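# Sort labelled cartons onto rack boards A and B

## Task

Place each carton on the rack board named on its label (A is the higher board, B the lower), resting flat on its bottom face inside the board's raised lip and not stacked on another carton; any carton that drops or slides down by more than a few centimetres means failure.

## Robot and tools

Robot: two UR12e-style arms, left_arm and right_arm, each on its own carriage on one floor track that runs along y at x = 0. left_rail always carries left_arm and sits on the +y side; right_rail carries right_arm. Each base stands at x = 0, y = its carriage position_m, z = 0.04 m, facing +x. Each arm ends in a two-finger 140 mm gripper. The left gripper's fingers can fold: grip near the fingertip quarter of the pads. Deeper grips may be loose or may let go, and pressing a fingertip into a surface folds it with little force, which spoils the next grip. Right fingers are rigid.

Scene frame: fixed to the table, table top z = 0, +z up, +x the direction the arms face, +y to their left, y = 0 at mid-track; the table starts at x = 0.17 m. Positions in metres, velocities in m/s and rad/s, orientation as quaternion wxyz. end_effector_position is the point between closed pads; fingertips reach about 33 mm past it (9 mm when wide open). Fingers point along the gripper's +z and close along its y; a block sticks out about 10 cm toward the gripper's +x.

execute_actions(actions, cameras): actions holds at most one action object. An empty list just returns state and images. An action may have "rows", "steps", "until" and rail commands. rows: 1 to 15 rows, each applied for one 1/30 s step. Each row is one list of 18 numbers in [-1, 1], both arms in one row: left_arm's 6 joint values (shoulder pan, shoulder lift, elbow, wrist 1, wrist 2, wrist 3), then left gripper position, force_limit, speed, then the same 9 for right_arm. Joint values are offsets from the Joint targets as they stood when the call began (not from the previous row); 1.0 equals 1.481 rad for the two shoulder joints and 2.222 rad for the other four. Send 0 to keep an arm where it is targeted, and resend the last gripper numbers to leave a gripper unchanged (0 is a real command). Gripper position: +1 fully open (140 mm), pads meet near -0.8, -1 closes until blocked. force_limit -1..+1 sets squeeze (about 14 N to 58 N slowly); speed -1..+1 sets closing rate (about 30 to 250 mm/s), and faster closes grip much harder. steps: 1 to 450, default 15, at least as many as rows; after the last row the arm keeps heading for that row's target. Joint speed and lead limits mean big moves may take several calls. until: ends the action early when rail conditions hold, e.g. {"left_rail": {"position_status": ["!=", "moving"]}} or {"all": {"status": "ended"}}; numbers need a comparison.

Rails: {"left_rail": {"position_m": p, "speed_m_s": v, "acceleration_factor": a}} is an absolute track position in metres (left_rail -0.8 to 1.5, right_rail -1.5 to 0.8), speed 0.01 to 1 m/s, acceleration factor 0.1 to 1. {"stop": true} brakes it. Then wait with until on position_status. Keep carriages at least 0.78 m apart. Let the carriage arrive before aiming its gripper at a scene point; a row sent while it drives rides along with it.

move(target, speed, blend, stop_force, zero, blocking, cameras): steers all joints along timed paths. target is one 18-number row or a list of up to 15 rows, all offsets from the same starting Joint targets, in the same scale and order as rows. speed: top joint speed in rad/s, 0.01 to 3.14, default 0.5 (far too fast for touching). blend: rounding radius in rad for list corners. stop_force: 4 to 120 N; an arm halts when its wrist sensor feels that much push opposing its motion; use a low speed with it, and omit it when pulling off something. zero (only with stop_force) re-zeros before the move. blocking=false returns after 0.5 s; then use wait or stop before new rows or moves. The result adds a "move:" line (done, off_target, held, fault, moving; limits=held).

wait(seconds 0 to 10) lets time run. stop brakes a running move (not the rails). zoom_image(camera, region [x0,y0,x1,y1], at most 504x504 pixels) enlarges part of cam_high, cam_low, cam_left_wrist or cam_right_wrist. zero_wrist_force(arm) re-zeros that arm's sensor. read_manual gives licence texts. finished_scene(scene) ends the scene irreversibly; the goal must hold with the robot idle.

Results: Joint positions and velocities per arm: rail (m), then the six joints (rad). Joint targets: current commanded angles, the base for offsets. object_status: 0 moving, 1 blocked while opening, 2 blocked while closing (a grip: check this after closing), 3 reached or pads met. position_measured is in counts (3 open, 230 closed). Wrist force/torque are in the gripper's own axes. Rail lines give position_m, position_status (moving, done, contact_stop, time_out, stopped, stopped_with_arm, stopped_for_other_arm, stopped_for_other_carriage) and position_answer (taken/not_taken). "joint command not followed" means the clearance check altered a command. MOTOR HOT warns of overheating.

Avoid: dropping or releasing cartons while moving, hard impacts or shoves, arms touching each other, anything leaving the table, heavy loads held off-centre. Contact torque at joint limits (wrist joints only about 38 to 42 N m) or roughly 150 N of outside force stops that arm for 10 s; long stretched holds can overheat motors and lock an arm for 30 to 60 s. Cameras: cam_high, cam_low and the two wrist cameras, each 896x504.

Each tool is called after "Call:" as name([rows], argument=value, ...), one row to a line, values as JSON.

## Session

Call:
execute_actions(actions=[])

Scene clock: 0.00 s.
left_arm: end_effector_position=(+0.3563, +0.7786, +0.5790) position_measured=3 object_status=3 end_effector_quat_wxyz=(+0.000, +0.000, +1.000, +0.000) | right_arm: end_effector_position=(+0.3563, -0.6214, +0.5790) position_measured=3 object_status=3 end_effector_quat_wxyz=(+0.000, +0.000, +1.000, +0.000)
Joint positions: left_arm=[0.7 -0.281 -2.157 1.821 -1.235 -1.571 -0.28] | right_arm=[-0.7 -0.281 -2.157 1.821 -1.235 -1.571 -0.28]
Joint velocities: within noise
Joint torques (N m): no reading
Wrist force (N): no reading
Wrist torque (N m): no reading
Wrist force, peak (N): no reading
Joint targets: left_arm=[0.700 -0.280 -2.157 1.821 -1.235 -1.571 -0.281] | right_arm=[-0.700 -0.281 -2.157 1.821 -1.235 -1.571 -0.280]
Tool commands: left_gripper/position=+1.0 left_gripper/force_limit=+1.0 left_gripper/speed=+1.0 right_gripper/position=+1.0 right_gripper/force_limit=+1.0 right_gripper/speed=+1.0
left_rail: position_m=0.700 position_status=done
right_rail: position_m=-0.700 position_status=done

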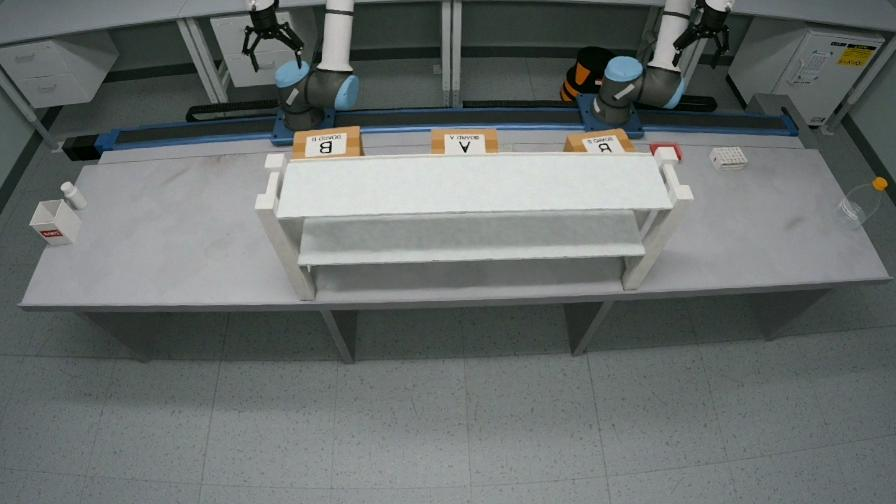

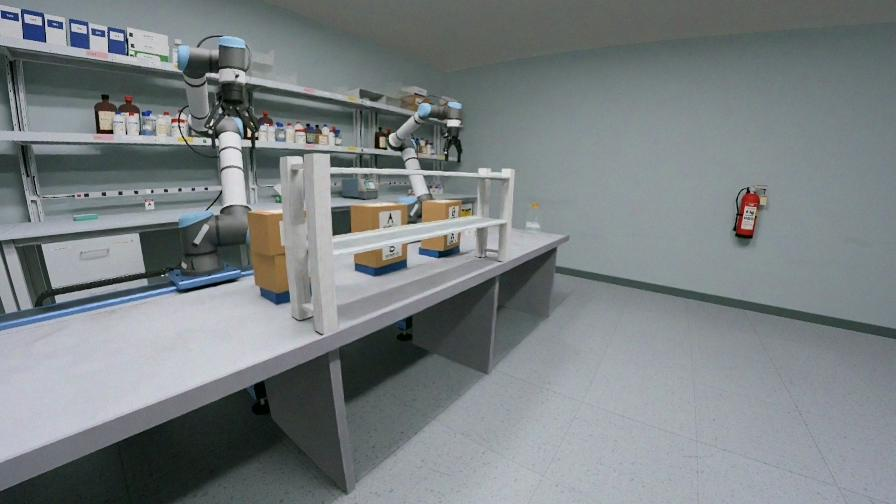

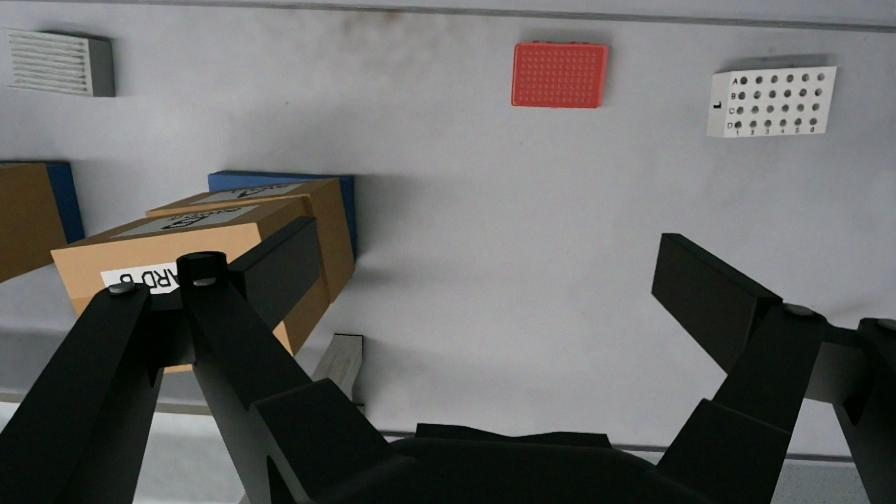

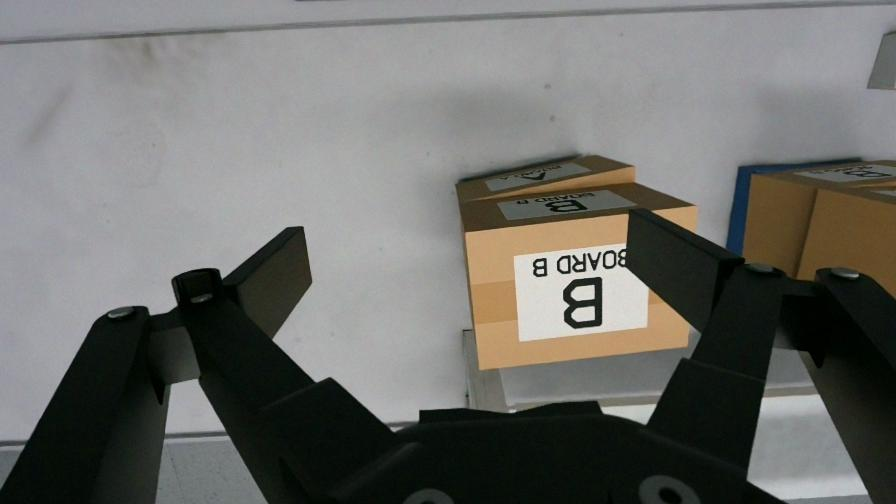

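Call:
move(target=[0,0.396,-0.8195,0.9,0,-0.2,-1,0,0,0,0,0,0,0.763,0.42,-0.03,0,0], speed=0.8, cameras=["cam_low"])

Call:
move(target=[-1,0,0,0.2,0,-0.381,-1,0,0,0,0,0,0,0.763,0.4127,-0.03,0,0], speed=0.8, cameras=["cam_low"])

Call:
move(target=[-1,0,-0.3,0.5,0,0,-1,0,0,0.499,0.057,0.264,0.405,0,0,-0.03,0,0], speed=0.8, cameras=["cam_low"])

Call:
execute_actions(actions=[], cameras=["cam_low"])

Scene clock: 55.60 s.
left_arm: end_effector_position=(-0.0947, +0.9085, +1.0763) position_measured=233 object_status=3 end_effector_quat_wxyz=(-0.327, -0.204, +0.905, +0.180) | right_arm: end_effector_position=(+0.4499, -0.2967, +0.9618) position_measured=132 object_status=3 end_effector_quat_wxyz=(-0.139, +0.298, +0.591, +0.737)
Joint positions: left_arm=[0.7 -0.281 -1.57 0 0.765 -1.571 -0.725] | right_arm=[-0.7 -0.281 -2.157 1.821 -1.235 0.124 0.653]
Joint velocities: within noise
Joint torques (N m): left_arm=[1.7 16.4 -7.57 1.19 -0.19 -2.15] | right_arm=[2.58 5.45 -44.91 -2.87 5.16 4.16]
Wrist force (N): left_arm=[1.2 0.5 0.3] | right_arm=[0.6 -1.2 -0.5]
Wrist torque (N m): left_arm=[0.36 -0.53 -0.08] | right_arm=[0.12 0.23 -0.35]
Wrist force, peak (N): left_arm=[2.7 1.8 2.0] | right_arm=[0.7 -2.1 0.1]
Joint targets: left_arm=[0.700 -0.280 -1.570 0.000 0.765 -1.571 -0.725] | right_arm=[-0.700 -0.281 -2.157 1.821 -1.235 0.125 0.653]
left_rail: position_m=0.700 position_status=done
right_rail: position_m=-0.700 position_status=done
move: done
Images, in order (width x height): cam_low 896x504.

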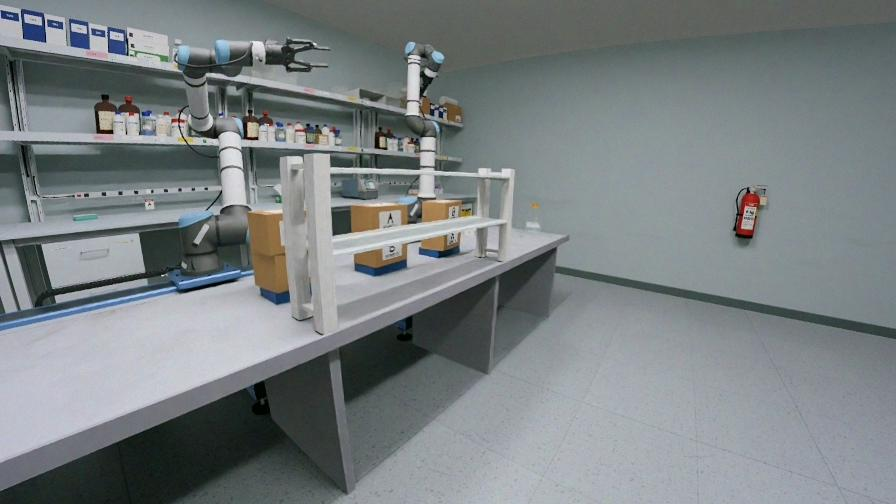

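Scene clock: 58.40 s.
left_arm: end_effector_position=(+0.2233, +0.9375, +1.1725) position_measured=233 object_status=3 end_effector_quat_wxyz=(+0.054, +0.078, +0.819, +0.566) | right_arm: end_effector_position=(+0.3330, -0.7020, +1.2496) position_measured=132 object_status=3 end_effector_quat_wxyz=(-0.596, -0.099, -0.075, +0.793)
Joint positions: left_arm=[0.7 -1.762 -1.57 0 1.209 -1.571 -1.571] | right_arm=[-0.7 -0.281 -2.157 1.821 -1.235 1.82 1.57]
Joint velocities: within noise
Joint torques (N m): left_arm=[-10.47 7.59 6.68 3.79 -0.14 -2.5] | right_arm=[1.04 6.45 -44.39 -2.3 0.69 3.8]
Wrist force (N): left_arm=[1.0 0.2 0.3] | right_arm=[-1.2 -1.1 -1.7]
Wrist torque (N m): left_arm=[0.59 -0.36 -0.14] | right_arm=[0.29 0.93 0.06]
Wrist force, peak (N): left_arm=[1.5 0.8 1.1] | right_arm=[-1.3 -1.0 -1.9]
Joint targets: left_arm=[0.700 -1.762 -1.570 0.000 1.209 -1.571 -1.571] | right_arm=[-0.700 -0.281 -2.157 1.821 -1.235 1.820 1.570]
left_rail: position_m=0.700 position_status=done
right_rail: position_m=-0.700 position_status=done
move: done
Images, in order (width x height): cam_low 896x504.

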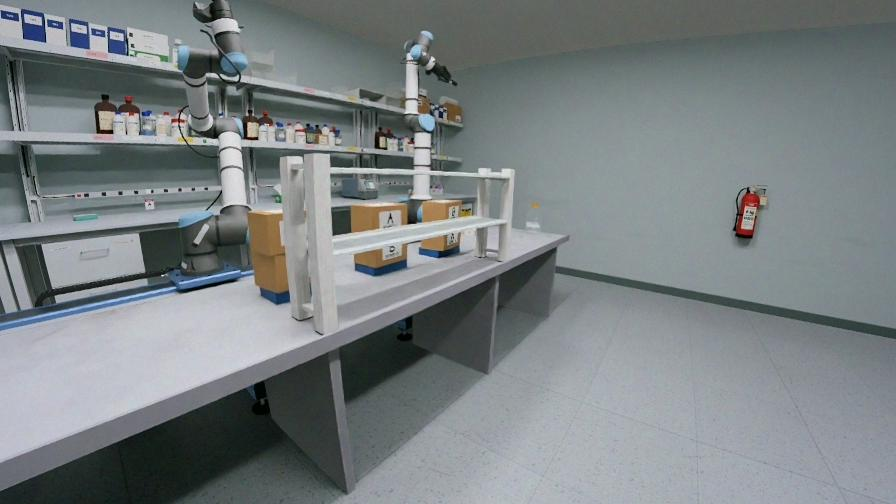

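Scene clock: 60.93 s.
left_arm: end_effector_position=(+0.6809, +0.4557, +1.1918) position_measured=233 object_status=3 end_effector_quat_wxyz=(+0.546, +0.502, +0.454, +0.493) | right_arm: end_effector_position=(+0.4759, -0.3645, +0.4502) position_measured=132 object_status=3 end_effector_quat_wxyz=(+0.549, -0.550, +0.445, -0.445)
Joint positions: left_arm=[0.7 -3.243 -1.57 -0.666 2.32 -1.571 -1.571] | right_arm=[-0.7 0.459 -2.072 2.407 -0.335 1.82 1.57]
Joint velocities: within noise
Joint torques (N m): left_arm=[-8.41 26.35 23.69 6.35 -0.3 -2.36] | right_arm=[16.17 15.63 -38.99 0.07 0.36 3.89]
Wrist force (N): left_arm=[1.0 -0.2 0.9] | right_arm=[-1.4 0.1 -1.3]
Wrist torque (N m): left_arm=[0.60 -0.41 -0.13] | right_arm=[0.14 0.59 0.15]
Wrist force, peak (N): left_arm=[-3.3 -0.9 1.3] | right_arm=[-2.4 2.9 -3.2]
Joint targets: left_arm=[0.700 -3.243 -1.570 -0.667 2.320 -1.571 -1.571] | right_arm=[-0.700 0.459 -2.072 2.408 -0.335 1.820 1.570]
left_rail: position_m=0.700 position_status=done
right_rail: position_m=-0.700 position_status=done
move: done
Images, in order (width x height): cam_low 896x504.

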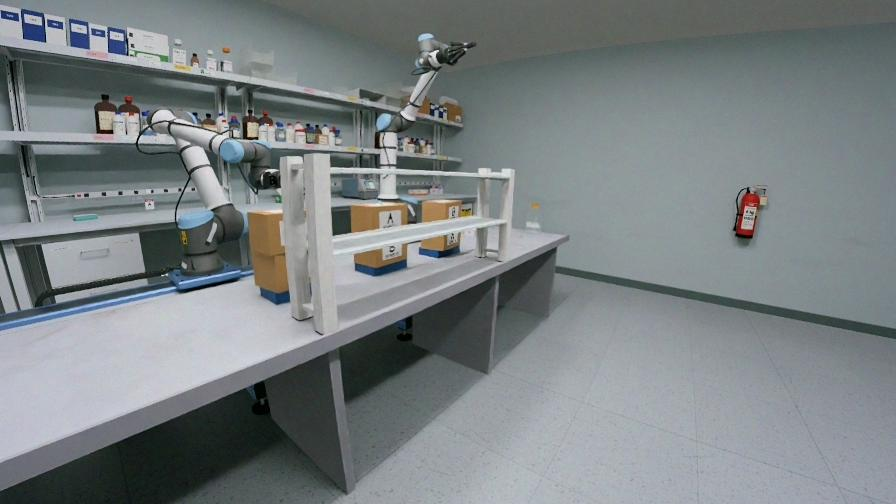

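Scene clock: 60.93 s.
left_arm: end_effector_position=(+0.6809, +0.4557, +1.1918) position_measured=233 object_status=3 end_effector_quat_wxyz=(+0.546, +0.502, +0.454, +0.493) | right_arm: end_effector_position=(+0.4759, -0.3645, +0.4502) position_measured=132 object_status=3 end_effector_quat_wxyz=(+0.549, -0.550, +0.445, -0.445)
Joint positions: left_arm=[0.7 -3.243 -1.57 -0.666 2.32 -1.571 -1.571] | right_arm=[-0.7 0.459 -2.072 2.407 -0.335 1.82 1.57]
Joint velocities: within noise
Joint torques (N m): left_arm=[-8.41 26.35 23.69 6.35 -0.3 -2.36] | right_arm=[16.17 15.63 -38.99 0.07 0.36 3.89]
Wrist force (N): left_arm=[1.0 -0.2 0.9] | right_arm=[-1.4 0.1 -1.3]
Wrist torque (N m): left_arm=[0.60 -0.41 -0.13] | right_arm=[0.14 0.59 0.15]
Wrist force, peak (N): left_arm=[1.0 -0.2 0.9] | right_arm=[-1.4 0.1 -1.3]
Joint targets: left_arm=[0.700 -3.243 -1.570 -0.667 2.320 -1.571 -1.571] | right_arm=[-0.700 0.459 -2.072 2.408 -0.335 1.820 1.570]
Tool commands: left_gripper/position=-1.0 left_gripper/force_limit=+0.0 left_gripper/speed=+0.0 right_gripper/position=-0.03 right_gripper/force_limit=+0.0 right_gripper/speed=+0.0
left_rail: position_m=0.700 position_status=done
right_rail: position_m=-0.700 position_status=done
Images, in order (width x height): cam_low 896x504.

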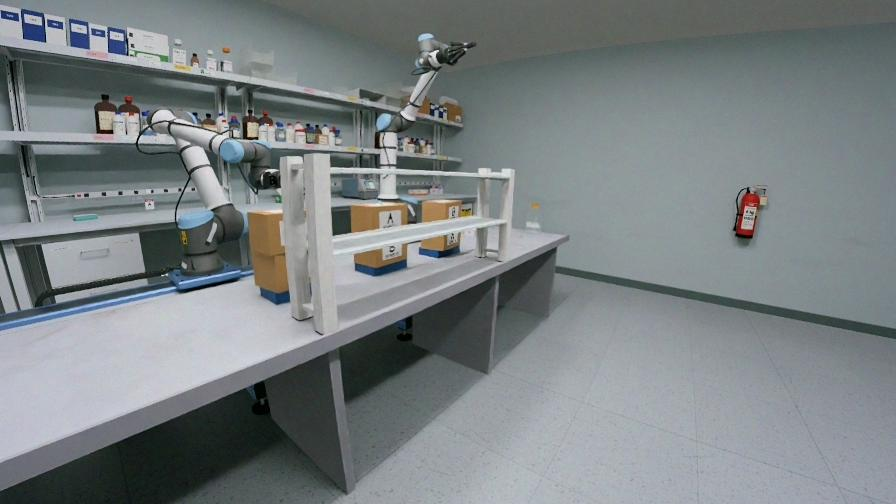

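Call:
move(target=[-0.241,0.3383,-0.7835,0.5207,-0.1116,0,-1,0,0,0,0,0,0,0,0,-0.03,0,0], speed=0.8, cameras=["cam_left_wrist","cam_right_wrist"])

Call:
execute_actions([
  {"left_rail":{"position_m":0.5},"right_rail":{"position_m":-0.5},"steps":60,"until":{"left_rail":{"position_status":["!=","moving"]}}},
], cameras=["cam_left_wrist","cam_right_wrist","cam_high"])

Call:
zoom_image(camera="cam_high", region=[270, 100, 700, 300])

Scene clock: 70.63 s.
left_arm: end_effector_position=(+0.4759, +0.3641, +0.4504) position_measured=233 object_status=3 end_effector_quat_wxyz=(+0.550, +0.549, +0.445, +0.445) | right_arm: end_effector_position=(+0.4758, -0.3645, +0.4501) position_measured=132 object_status=3 end_effector_quat_wxyz=(+0.549, -0.550, +0.445, -0.445)
Joint positions: left_arm=[0.7 -3.6 -1.069 -2.407 3.477 -1.819 -1.571] | right_arm=[-0.7 0.459 -2.072 2.408 -0.335 1.82 1.57]
Joint velocities: within noise
Joint torques (N m): left_arm=[-9.12 20.05 37.41 5.5 -1.94 -2.08] | right_arm=[13.86 14.34 -51.54 -2.3 -2.02 3.22]
Wrist force (N): left_arm=[0.9 -0.2 0.8] | right_arm=[-1.6 0.2 -1.2]
Wrist torque (N m): left_arm=[0.58 -0.35 -0.10] | right_arm=[0.15 0.62 0.15]
Wrist force, peak (N): left_arm=[0.7 -3.5 -1.5] | right_arm=[-1.9 0.3 -1.5]
Joint targets: left_arm=[0.700 -3.600 -1.069 -2.407 3.477 -1.819 -1.571] | right_arm=[-0.700 0.459 -2.072 2.408 -0.335 1.820 1.570]
left_rail: position_m=0.700 position_status=done
right_rail: position_m=-0.700 position_status=done
move: done
camera_calibration:
cam_left_wrist: T_world_to_cam=[[0.0570116, 0.0251671, 0.998056, -0.477399], [-0.49725, -0.866151, 0.0502452, 0.533], [0.865732, -0.499148, -0.0368663, -0.0266996], [0, 0, 0, 1]] pos_world=[0.315366, 0.460347, 0.448706]
cam_right_wrist: T_world_to_cam=[[-0.0320144, 0.0504828, -0.998212, 0.494299], [-0.517439, 0.85363, 0.0597661, 0.530213], [0.855121, 0.518427, -0.00120666, -0.0357355], [0, 0, 0, 1]] pos_world=[0.320736, -0.459034, 0.461683]
Images, in order (width x height): cam_left_wrist 896x504, cam_right_wrist 896x504.

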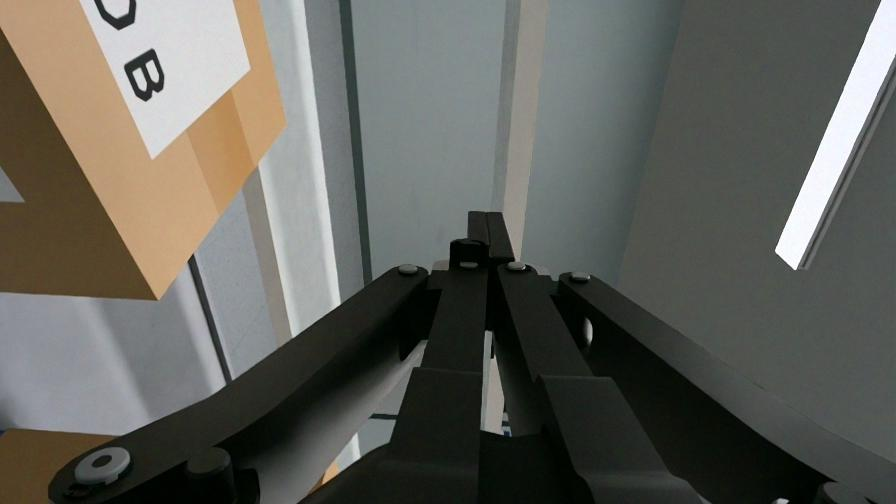

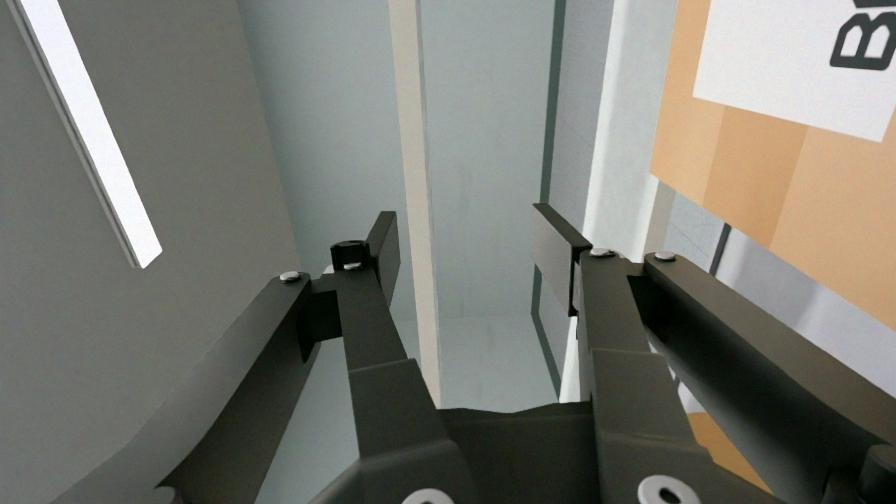

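Scene clock: 72.13 s.
left_arm: end_effector_position=(+0.4758, +0.1642, +0.4503) position_measured=233 object_status=3 end_effector_quat_wxyz=(+0.550, +0.549, +0.445, +0.445) end_effector_velocity=(+0.001, -0.001, -0.002) end_effector_angular_velocity=(+0.001, +0.003, +0.001) | right_arm: end_effector_position=(+0.4758, -0.1645, +0.4501) position_measured=132 object_status=3 end_effector_quat_wxyz=(+0.549, -0.550, +0.445, -0.445) end_effector_velocity=(+0.000, +0.001, -0.001) end_effector_angular_velocity=(+0.000, +0.001, +0.000)
Joint positions: left_arm=[0.5 -3.6 -1.069 -2.407 3.477 -1.819 -1.571] | right_arm=[-0.5 0.459 -2.072 2.408 -0.335 1.82 1.57]
Joint velocities: left_arm=[-0.001 0 -0.004 0.001 0 0 0] | right_arm=[0.001 -0.001 0 0.001 0 -0.001 0.001]
Joint torques (N m): left_arm=[-5.85 12.99 42.37 4.92 0.81 -2.18] | right_arm=[12.39 10.53 -50.38 -2.94 -1.74 3.34]
Wrist force (N): left_arm=[0.8 -0.3 0.8] | right_arm=[-1.6 0.2 -1.4]
Wrist torque (N m): left_arm=[0.57 -0.33 -0.10] | right_arm=[0.17 0.61 0.15]
Wrist force, peak (N): left_arm=[2.4 -0.1 0.6] | right_arm=[-2.7 0.3 -1.3]
Joint targets: left_arm=[0.500 -3.600 -1.069 -2.407 3.477 -1.819 -1.571] | right_arm=[-0.500 0.459 -2.072 2.408 -0.335 1.820 1.570]
Tool commands: left_gripper/position=-1.0 left_gripper/force_limit=+0.0 left_gripper/speed=+0.0 right_gripper/position=-0.03 right_gripper/force_limit=+0.0 right_gripper/speed=+0.0
left_rail: position_m=0.500 position_status=done
right_rail: position_m=-0.500 position_status=done
camera_calibration:
cam_left_wrist: T_world_to_cam=[[0.0570161, 0.0251642, 0.998056, -0.472269], [-0.497293, -0.866127, 0.0502468, 0.359868], [0.865707, -0.499191, -0.0368691, -0.126462], [0, 0, 0, 1]] pos_world=[0.315366, 0.260447, 0.448606]
cam_right_wrist: T_world_to_cam=[[-0.0320144, 0.0504828, -0.998212, 0.484207], [-0.517439, 0.85363, 0.0597661, 0.359573], [0.855121, 0.518427, -0.00120666, -0.139369], [0, 0, 0, 1]] pos_world=[0.320736, -0.259134, 0.461683]
Images, in order (width x height): cam_high 896x504, cam_left_wrist 896x504, cam_right_wrist 896x504.

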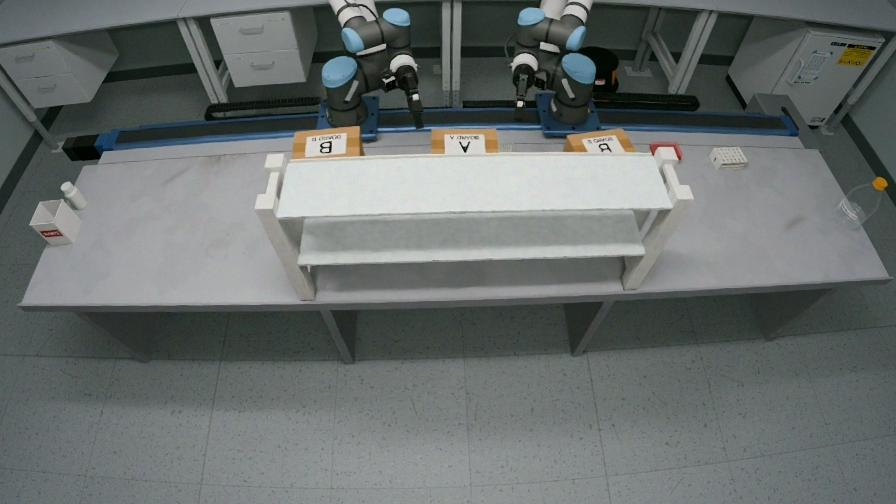

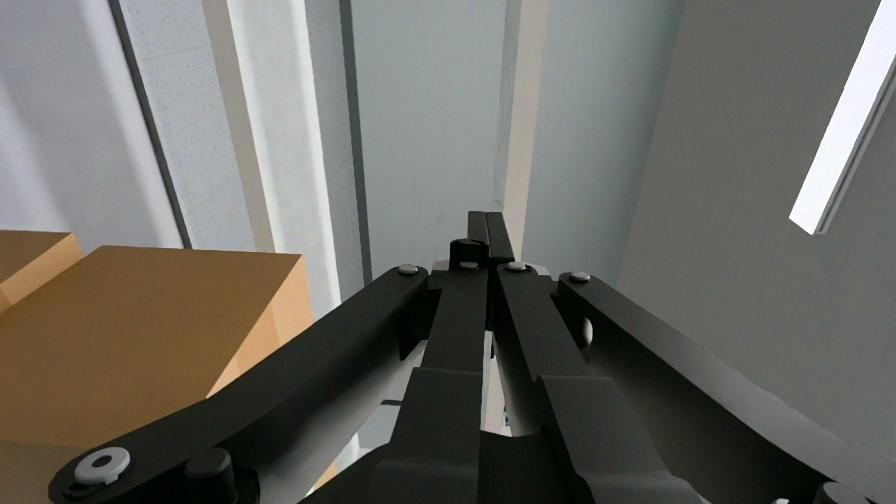

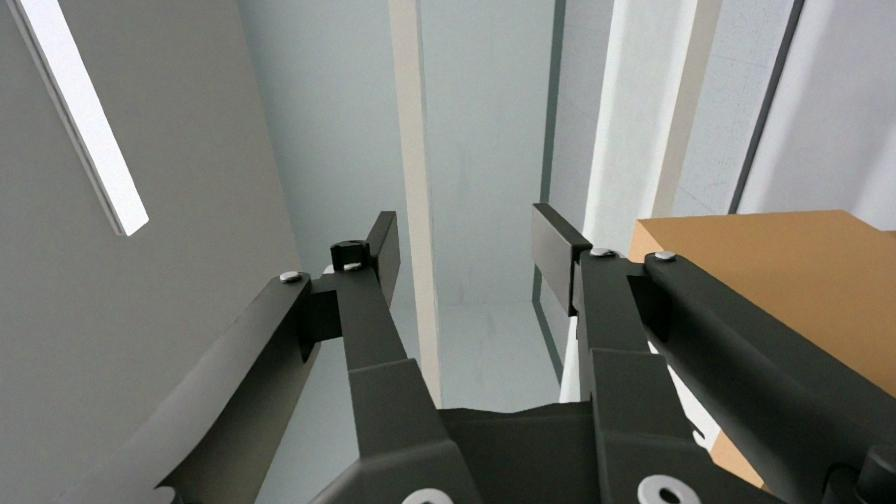

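Scaled by 1.172.

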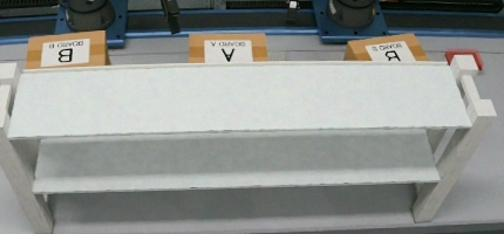

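Call:
execute_actions([
  {"left_rail":{"position_m":0.489},"right_rail":{"position_m":-0.511},"steps":30,"until":{"all":{"status":"ended"}}},
], cameras=[])

Call:
move(target=[0,-0.2052,-0.1072,0.2440,0,0,-1,0,0,0,0.2052,0.1072,-0.2440,0,0,-0.03,0,0], speed=0.35, cameras=["cam_left_wrist","cam_right_wrist"])

Scene clock: 91.37 s.
left_arm: end_effector_position=(+0.4758, +0.1531, +0.4503) position_measured=233 object_status=3 end_effector_quat_wxyz=(+0.550, +0.549, +0.445, +0.445) | right_arm: end_effector_position=(+0.4758, -0.1754, +0.4501) position_measured=132 object_status=3 end_effector_quat_wxyz=(+0.549, -0.550, +0.445, -0.445)
Joint positions: left_arm=[0.489 -3.6 -1.069 -2.407 3.477 -1.819 -1.571] | right_arm=[-0.511 0.459 -2.072 2.408 -0.335 1.82 1.57]
Joint velocities: within noise
Joint torques (N m): left_arm=[-1.26 -2 51.44 1.92 1.04 -2.02] | right_arm=[11.4 0.68 -47.35 -4.04 -1.14 3.3]
Wrist force (N): left_arm=[0.9 -0.2 1.1] | right_arm=[-1.3 0.4 -1.3]
Wrist torque (N m): left_arm=[0.60 -0.34 -0.11] | right_arm=[0.20 0.56 0.15]
Wrist force, peak (N): left_arm=[1.8 0.2 0.7] | right_arm=[-3.3 0.3 -0.7]
Joint targets: left_arm=[0.489 -3.600 -1.069 -2.407 3.477 -1.819 -1.571] | right_arm=[-0.511 0.459 -2.072 2.408 -0.335 1.820 1.570]
Tool commands: left_gripper/position=-1.0 left_gripper/force_limit=+0.0 left_gripper/speed=+0.0 right_gripper/position=-0.03 right_gripper/force_limit=+0.0 right_gripper/speed=+0.0
left_rail: position_m=0.489 position_status=done
right_rail: position_m=-0.511 position_status=done
No camera images: "cameras" was empty.

Scene clock: 93.47 s.
left_arm: end_effector_position=(+0.4758, +0.1531, +0.2624) position_measured=233 object_status=3 end_effector_quat_wxyz=(+0.550, +0.549, +0.445, +0.445) | right_arm: end_effector_position=(+0.4758, -0.1755, +0.2621) position_measured=132 object_status=3 end_effector_quat_wxyz=(+0.549, -0.550, +0.445, -0.445)
Joint positions: left_arm=[0.489 -3.6 -1.373 -2.646 4.019 -1.819 -1.571] | right_arm=[-0.511 0.459 -1.768 2.646 -0.877 1.82 1.57]
Joint velocities: within noise
Joint torques (N m): left_arm=[2 0.12 23.93 5.98 1.23 -1.89] | right_arm=[10.64 3.05 -25.33 -4.78 -0.66 3.13]
Wrist force (N): left_arm=[1.0 -0.1 1.2] | right_arm=[-1.3 0.2 -1.3]
Wrist torque (N m): left_arm=[0.65 -0.38 -0.12] | right_arm=[0.16 0.53 0.15]
Wrist force, peak (N): left_arm=[0.7 1.8 0.5] | right_arm=[-1.6 -1.4 -1.4]
Joint targets: left_arm=[0.489 -3.600 -1.373 -2.646 4.019 -1.819 -1.571] | right_arm=[-0.511 0.459 -1.768 2.646 -0.877 1.820 1.570]
left_rail: position_m=0.489 position_status=done
right_rail: position_m=-0.511 position_status=done
move: done
camera_calibration:
cam_left_wrist: T_world_to_cam=[[0.0570161, 0.0251642, 0.998056, -0.284349], [-0.497293, -0.866127, 0.0502468, 0.359651], [0.865707, -0.499191, -0.0368691, -0.138848], [0, 0, 0, 1]] pos_world=[0.315266, 0.249347, 0.260606]
cam_right_wrist: T_world_to_cam=[[-0.0320144, 0.0504828, -0.998212, 0.297191], [-0.517439, 0.85363, 0.0597661, 0.380056], [0.855121, 0.518427, -0.00120666, -0.133859], [0, 0, 0, 1]] pos_world=[0.320636, -0.270034, 0.273783]
Images, in order (width x height): cam_left_wrist 896x504, cam_right_wrist 896x504.

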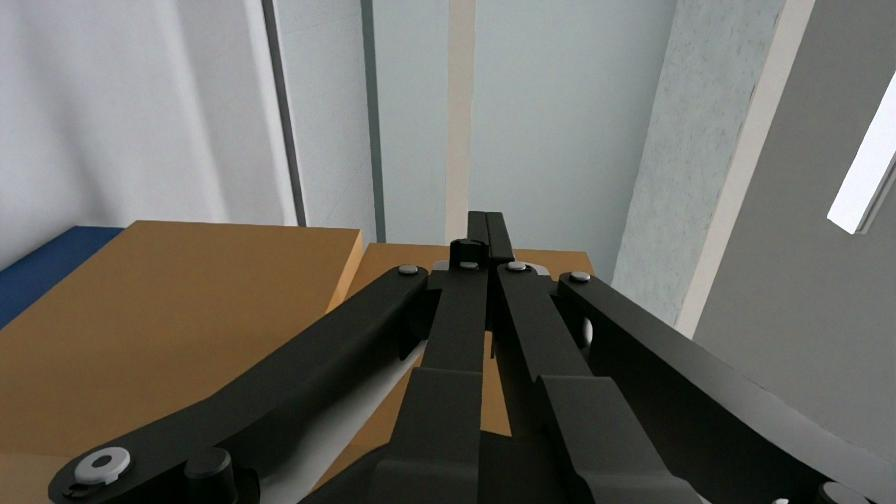

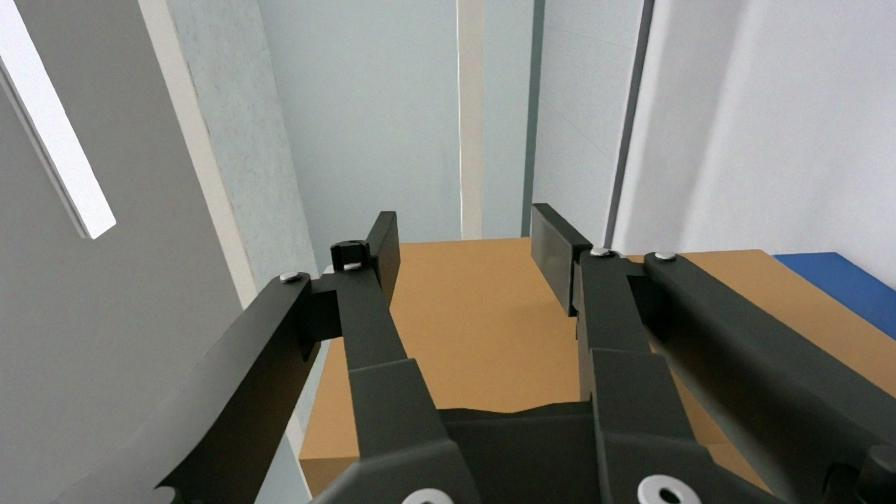

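Call:
move(target=[-0.1085,-0.0738,0.0371,0.0121,-0.0723,0,-1,0,0,0.1085,0.0738,-0.0371,-0.0121,0.0723,0,-0.03,0,0], speed=0.06, stop_force=42, cameras=["cam_high"])

Scene clock: 133.77 s.
left_arm: end_effector_position=(+0.4770, +0.1168, +0.2629) position_measured=233 object_status=3 end_effector_quat_wxyz=(+0.550, +0.549, +0.445, +0.445) | right_arm: end_effector_position=(+0.4770, -0.1390, +0.2626) position_measured=132 object_status=3 end_effector_quat_wxyz=(+0.549, -0.550, +0.445, -0.445)
Joint positions: left_arm=[0.489 -3.718 -1.453 -2.585 4.039 -1.937 -1.571] | right_arm=[-0.511 0.577 -1.688 2.585 -0.897 1.939 1.57]
Joint velocities: within noise
Joint torques (N m): left_arm=[-16.28 28.99 34.99 0.8 15.12 -1.78] | right_arm=[15.86 -31.8 -37.04 -0.18 -16.02 2.93]
Wrist force (N): left_arm=[46.6 9.5 -11.7] | right_arm=[43.0 -9.5 -12.6]
Wrist torque (N m): left_arm=[0.38 0.59 -0.23] | right_arm=[0.34 1.85 0.58]
Wrist force, peak (N): left_arm=[53.0 11.6 -14.3] | right_arm=[48.5 -9.4 -14.2]
Joint targets: left_arm=[0.489 -3.718 -1.453 -2.585 4.039 -1.937 -1.571] | right_arm=[-0.511 0.577 -1.688 2.585 -0.897 1.939 1.570]
left_rail: position_m=0.489 position_status=done
right_rail: position_m=-0.511 position_status=done
move: contact (left_arm, right_arm); left_arm: the shoulder pan is farthest, 0.043 rad from its target; right_arm: the shoulder pan is farthest, 0.043 rad from its target
Images, in order (width x height): cam_high 896x504.

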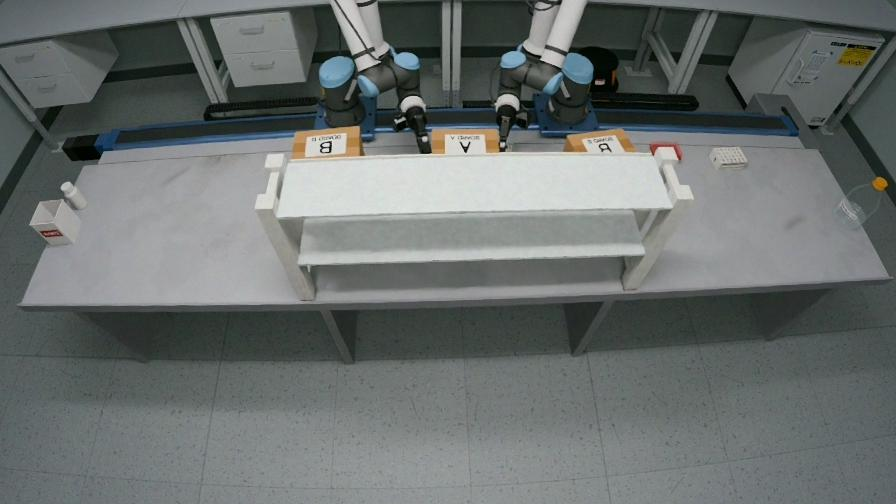

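Call:
move([
  [-0.0005,0.0585,0.0166,-0.0555,0,0,-1,0,0,0.0005,-0.0585,-0.0166,0.0555,0,0,-0.03,0,0],
  [-0.0005,0.1197,0.0416,-0.1214,0,0,-1,0,0,0.0005,-0.1197,-0.0416,0.1214,0,0,-0.03,0,0],
  [-0.0005,0.1666,0.0698,-0.1809,0,0,-1,0,0,0.0005,-0.1666,-0.0698,0.1809,0,0,-0.03,0,0],
  [-0.0005,0.2011,0.1005,-0.2346,0,0,-1,0,0,0.0005,-0.2011,-0.1005,0.2346,0,0,-0.03,0,0],
  [-0.0005,0.2251,0.1337,-0.2837,0,0,-1,0,0,0.0005,-0.2251,-0.1337,0.2837,0,0,-0.03,0,0],
  [-0.0005,0.2404,0.1688,-0.3290,0,0,-1,0,0,0.0005,-0.2404,-0.1688,0.3290,0,0,-0.03,0,0],
  [-0.0005,0.2484,0.2052,-0.3707,0,0,-1,0,0,0.0005,-0.2484,-0.2052,0.3707,0,0,-0.03,0,0],
], speed=[0.08,0.12,0.13,0.13,0.13,0.13,0.12], blend=0.01, cameras=["cam_high"])

Scene clock: 160.90 s.
left_arm: end_effector_position=(+0.4762, +0.1168, +0.6012) position_measured=233 object_status=3 end_effector_quat_wxyz=(+0.550, +0.549, +0.445, +0.445) | right_arm: end_effector_position=(+0.4762, -0.1389, +0.6010) position_measured=132 object_status=3 end_effector_quat_wxyz=(+0.549, -0.550, +0.445, -0.445)
Joint positions: left_arm=[0.489 -3.718 -1.085 -2.13 3.215 -1.937 -1.571] | right_arm=[-0.511 0.578 -2.056 2.129 -0.074 1.939 1.57]
Joint velocities: within noise
Joint torques (N m): left_arm=[-35.35 17.33 66.31 5.42 20.22 -1.8] | right_arm=[44.92 -17.23 -65.77 -4.24 -17.3 2.96]
Wrist force (N): left_arm=[56.1 -8.7 -9.6] | right_arm=[51.2 6.7 -13.2]
Wrist torque (N m): left_arm=[0.86 0.93 -0.01] | right_arm=[-0.02 2.12 0.20]
Wrist force, peak (N): left_arm=[65.9 -8.9 -11.2] | right_arm=[60.1 6.2 -15.0]
Joint targets: left_arm=[0.489 -3.718 -1.085 -2.129 3.215 -1.937 -1.571] | right_arm=[-0.511 0.578 -2.056 2.129 -0.073 1.939 1.570]
left_rail: position_m=0.489 position_status=done
right_rail: position_m=-0.511 position_status=done
move: done
Images, in order (width x height): cam_high 896x504.

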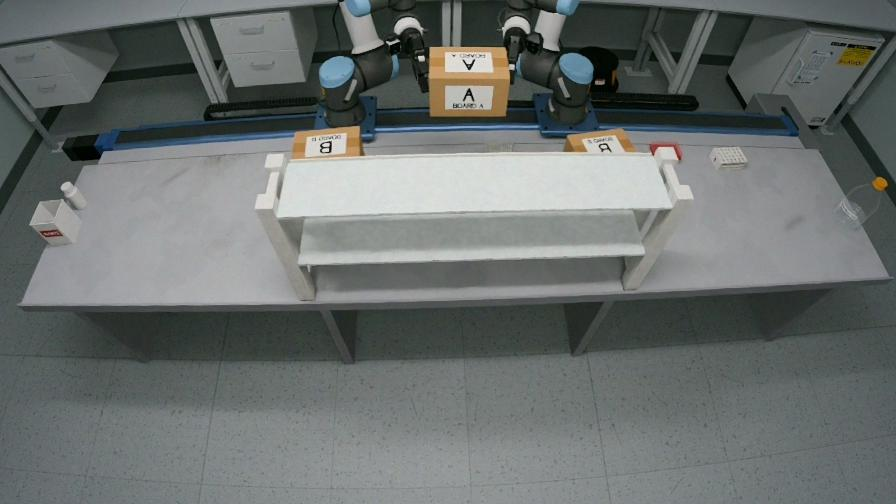

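Call:
move([
  [0.0507,-0.0313,0.0108,0.0100,0.0338,0,-1,0,0,-0.0507,0.0313,-0.0108,-0.0100,-0.0338,0,-0.03,0,0],
  [0.0919,-0.0668,0.0243,0.0202,0.0613,0,-1,0,0,-0.0919,0.0668,-0.0243,-0.0202,-0.0613,0,-0.03,0,0],
  [0.1256,-0.1057,0.0403,0.0301,0.0837,0,-1,0,0,-0.1256,0.1057,-0.0403,-0.0301,-0.0837,0,-0.03,0,0],
  [0.1532,-0.1461,0.0588,0.0386,0.1021,0,-1,0,0,-0.1532,0.1461,-0.0588,-0.0386,-0.1021,0,-0.03,0,0],
  [0.1761,-0.1879,0.0795,0.0457,0.1174,0,-1,0,0,-0.1761,0.1879,-0.0795,-0.0457,-0.1174,0,-0.03,0,0],
  [0.1951,-0.2303,0.1024,0.0511,0.1301,0,-1,0,0,-0.1951,0.2303,-0.1024,-0.0511,-0.1301,0,-0.03,0,0],
  [0.2115,-0.2731,0.1275,0.0545,0.1410,0,-1,0,0,-0.2115,0.2731,-0.1275,-0.0545,-0.1410,0,-0.03,0,0],
], speed=0.08, blend=0.008, cameras=["cam_high"])

Call:
zoom_image(camera="cam_high", region=[360, 110, 560, 280])

Scene clock: 196.30 s.
left_arm: end_effector_position=(+0.7811, +0.1164, +0.6014) position_measured=233 object_status=3 end_effector_quat_wxyz=(+0.550, +0.550, +0.445, +0.445) | right_arm: end_effector_position=(+0.7812, -0.1384, +0.6011) position_measured=132 object_status=3 end_effector_quat_wxyz=(+0.549, -0.550, +0.445, -0.445)
Joint positions: left_arm=[0.489 -3.405 -1.49 -1.846 3.336 -1.624 -1.571] | right_arm=[-0.511 0.264 -1.652 1.846 -0.194 1.625 1.57]
Joint velocities: within noise
Joint torques (N m): left_arm=[-46.89 24.82 65.2 11.38 31.09 -2] | right_arm=[46.15 -24.63 -65.3 -10.01 -30.32 2.81]
Wrist force (N): left_arm=[69.8 -7.6 -11.8] | right_arm=[63.9 7.3 -15.8]
Wrist torque (N m): left_arm=[0.87 1.14 -0.02] | right_arm=[-0.03 2.49 0.04]
Wrist force, peak (N): left_arm=[75.0 -7.9 -13.1] | right_arm=[69.2 7.2 -17.0]
Joint targets: left_arm=[0.489 -3.405 -1.490 -1.846 3.336 -1.624 -1.571] | right_arm=[-0.511 0.264 -1.651 1.846 -0.194 1.625 1.570]
left_rail: position_m=0.489 position_status=done
right_rail: position_m=-0.511 position_status=done
move: done
Images, in order (width x height): cam_high 896x504.

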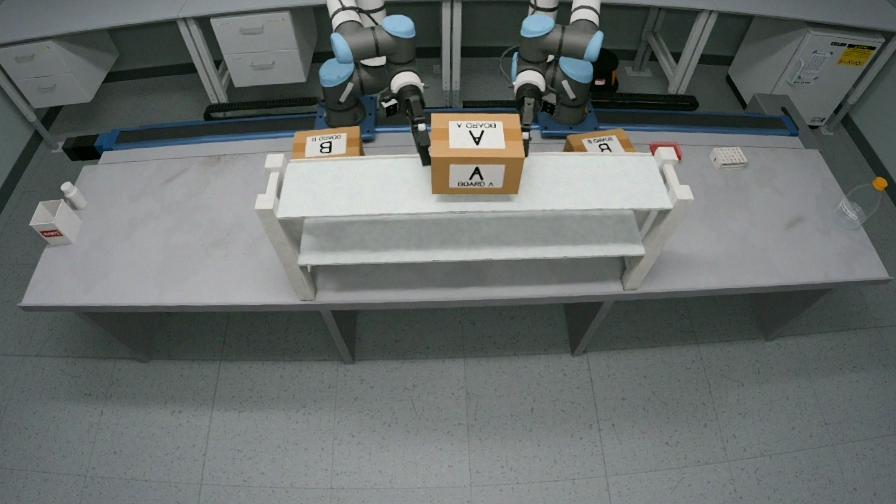

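Scaled by 2.520.

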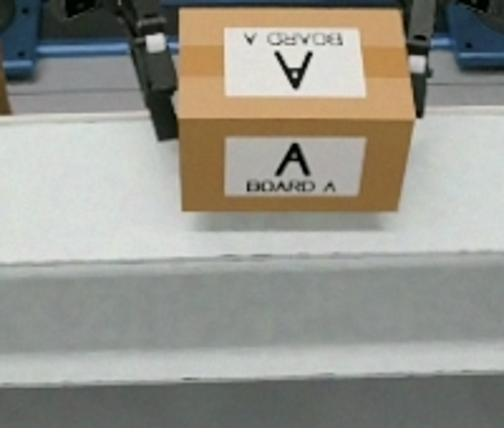

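Call:
move(target=[0.0048,-0.0128,0.0079,0.0007,0.0028,0,-1,0,0,-0.0048,0.0128,-0.0079,-0.0007,-0.0028,0,-0.03,0,0], speed=0.05, cameras=["cam_high"])

Call:
zoom_image(camera="cam_high", region=[360, 110, 560, 280])

Call:
move(target=[0,-0.0136,-0.0314,0.0404,0,0,-1,0,0,0,0.0136,0.0314,-0.0404,0,0,-0.03,0,0], speed=0.03, stop_force=14, cameras=["cam_high"])

Call:
zoom_image(camera="cam_high", region=[360, 110, 560, 280])

Scene clock: 209.53 s.
left_arm: end_effector_position=(+0.7944, +0.1170, +0.6015) position_measured=233 object_status=3 end_effector_quat_wxyz=(+0.550, +0.549, +0.445, +0.445) | right_arm: end_effector_position=(+0.7945, -0.1389, +0.6012) position_measured=132 object_status=3 end_effector_quat_wxyz=(+0.549, -0.550, +0.445, -0.445)
Joint positions: left_arm=[0.489 -3.398 -1.508 -1.829 3.338 -1.617 -1.571] | right_arm=[-0.511 0.257 -1.633 1.828 -0.196 1.619 1.57]
Joint velocities: within noise
Joint torques (N m): left_arm=[-38.05 28.63 64.86 10.8 26.14 -2.05] | right_arm=[36.79 -28.98 -64.82 -9.6 -25.36 2.98]
Wrist force (N): left_arm=[57.6 -7.3 -9.9] | right_arm=[52.4 7.4 -13.1]
Wrist torque (N m): left_arm=[0.88 0.92 -0.02] | right_arm=[0.00 2.21 0.04]
Wrist force, peak (N): left_arm=[69.8 -7.8 -12.1] | right_arm=[64.0 7.7 -16.0]
Joint targets: left_arm=[0.489 -3.398 -1.509 -1.829 3.338 -1.617 -1.571] | right_arm=[-0.511 0.257 -1.632 1.828 -0.196 1.619 1.570]
left_rail: position_m=0.489 position_status=done
right_rail: position_m=-0.511 position_status=done
move: done
Images, in order (width x height): cam_high 896x504.

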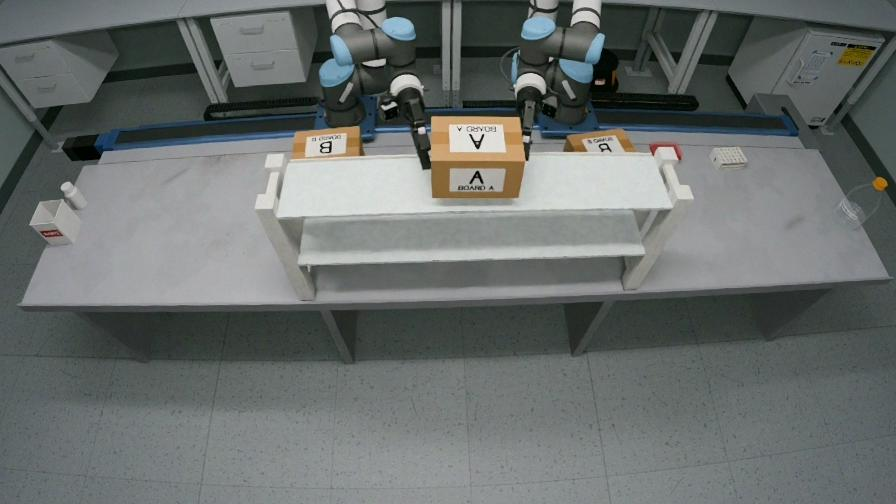

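Scaled by 2.520.

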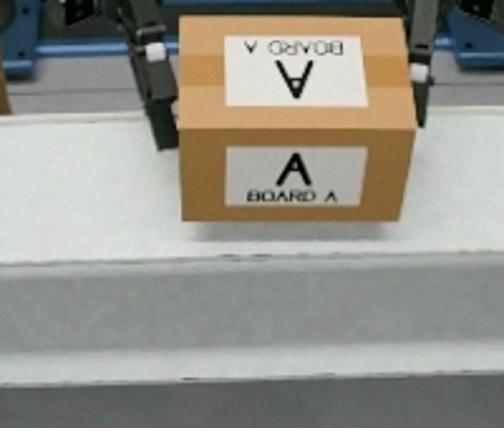

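Scene clock: 213.63 s.
left_arm: end_effector_position=(+0.7948, +0.1169, +0.5578) position_measured=233 object_status=3 end_effector_quat_wxyz=(+0.550, +0.549, +0.445, +0.445) | right_arm: end_effector_position=(+0.7949, -0.1389, +0.5570) position_measured=132 object_status=3 end_effector_quat_wxyz=(+0.549, -0.550, +0.445, -0.446)
Joint positions: left_arm=[0.489 -3.398 -1.527 -1.891 3.418 -1.617 -1.571] | right_arm=[-0.511 0.257 -1.614 1.891 -0.277 1.619 1.57]
Joint velocities: within noise
Joint torques (N m): left_arm=[-46.34 47.49 50.63 1.46 24.14 -1.97] | right_arm=[45.29 -48.4 -49.41 0.05 -23.84 2.86]
Wrist force (N): left_arm=[58.0 6.5 -12.5] | right_arm=[53.8 -7.5 -17.2]
Wrist torque (N m): left_arm=[0.42 0.94 -0.22] | right_arm=[0.88 2.19 0.35]
Wrist force, peak (N): left_arm=[58.6 12.6 -14.8] | right_arm=[54.3 -12.4 -17.2]
Joint targets: left_arm=[0.489 -3.398 -1.527 -1.891 3.418 -1.617 -1.571] | right_arm=[-0.511 0.257 -1.614 1.891 -0.277 1.619 1.570]
left_rail: position_m=0.489 position_status=done
right_rail: position_m=-0.511 position_status=done
move: contact (left_arm, right_arm)
Images, in order (width x height): cam_high 896x504.

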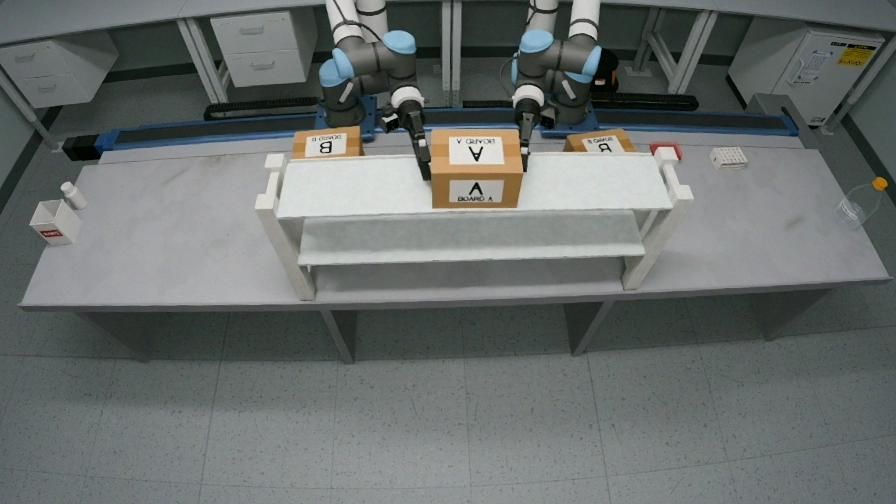

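Scaled by 2.520.

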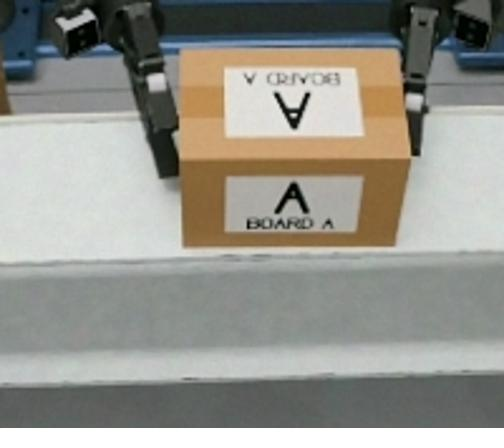

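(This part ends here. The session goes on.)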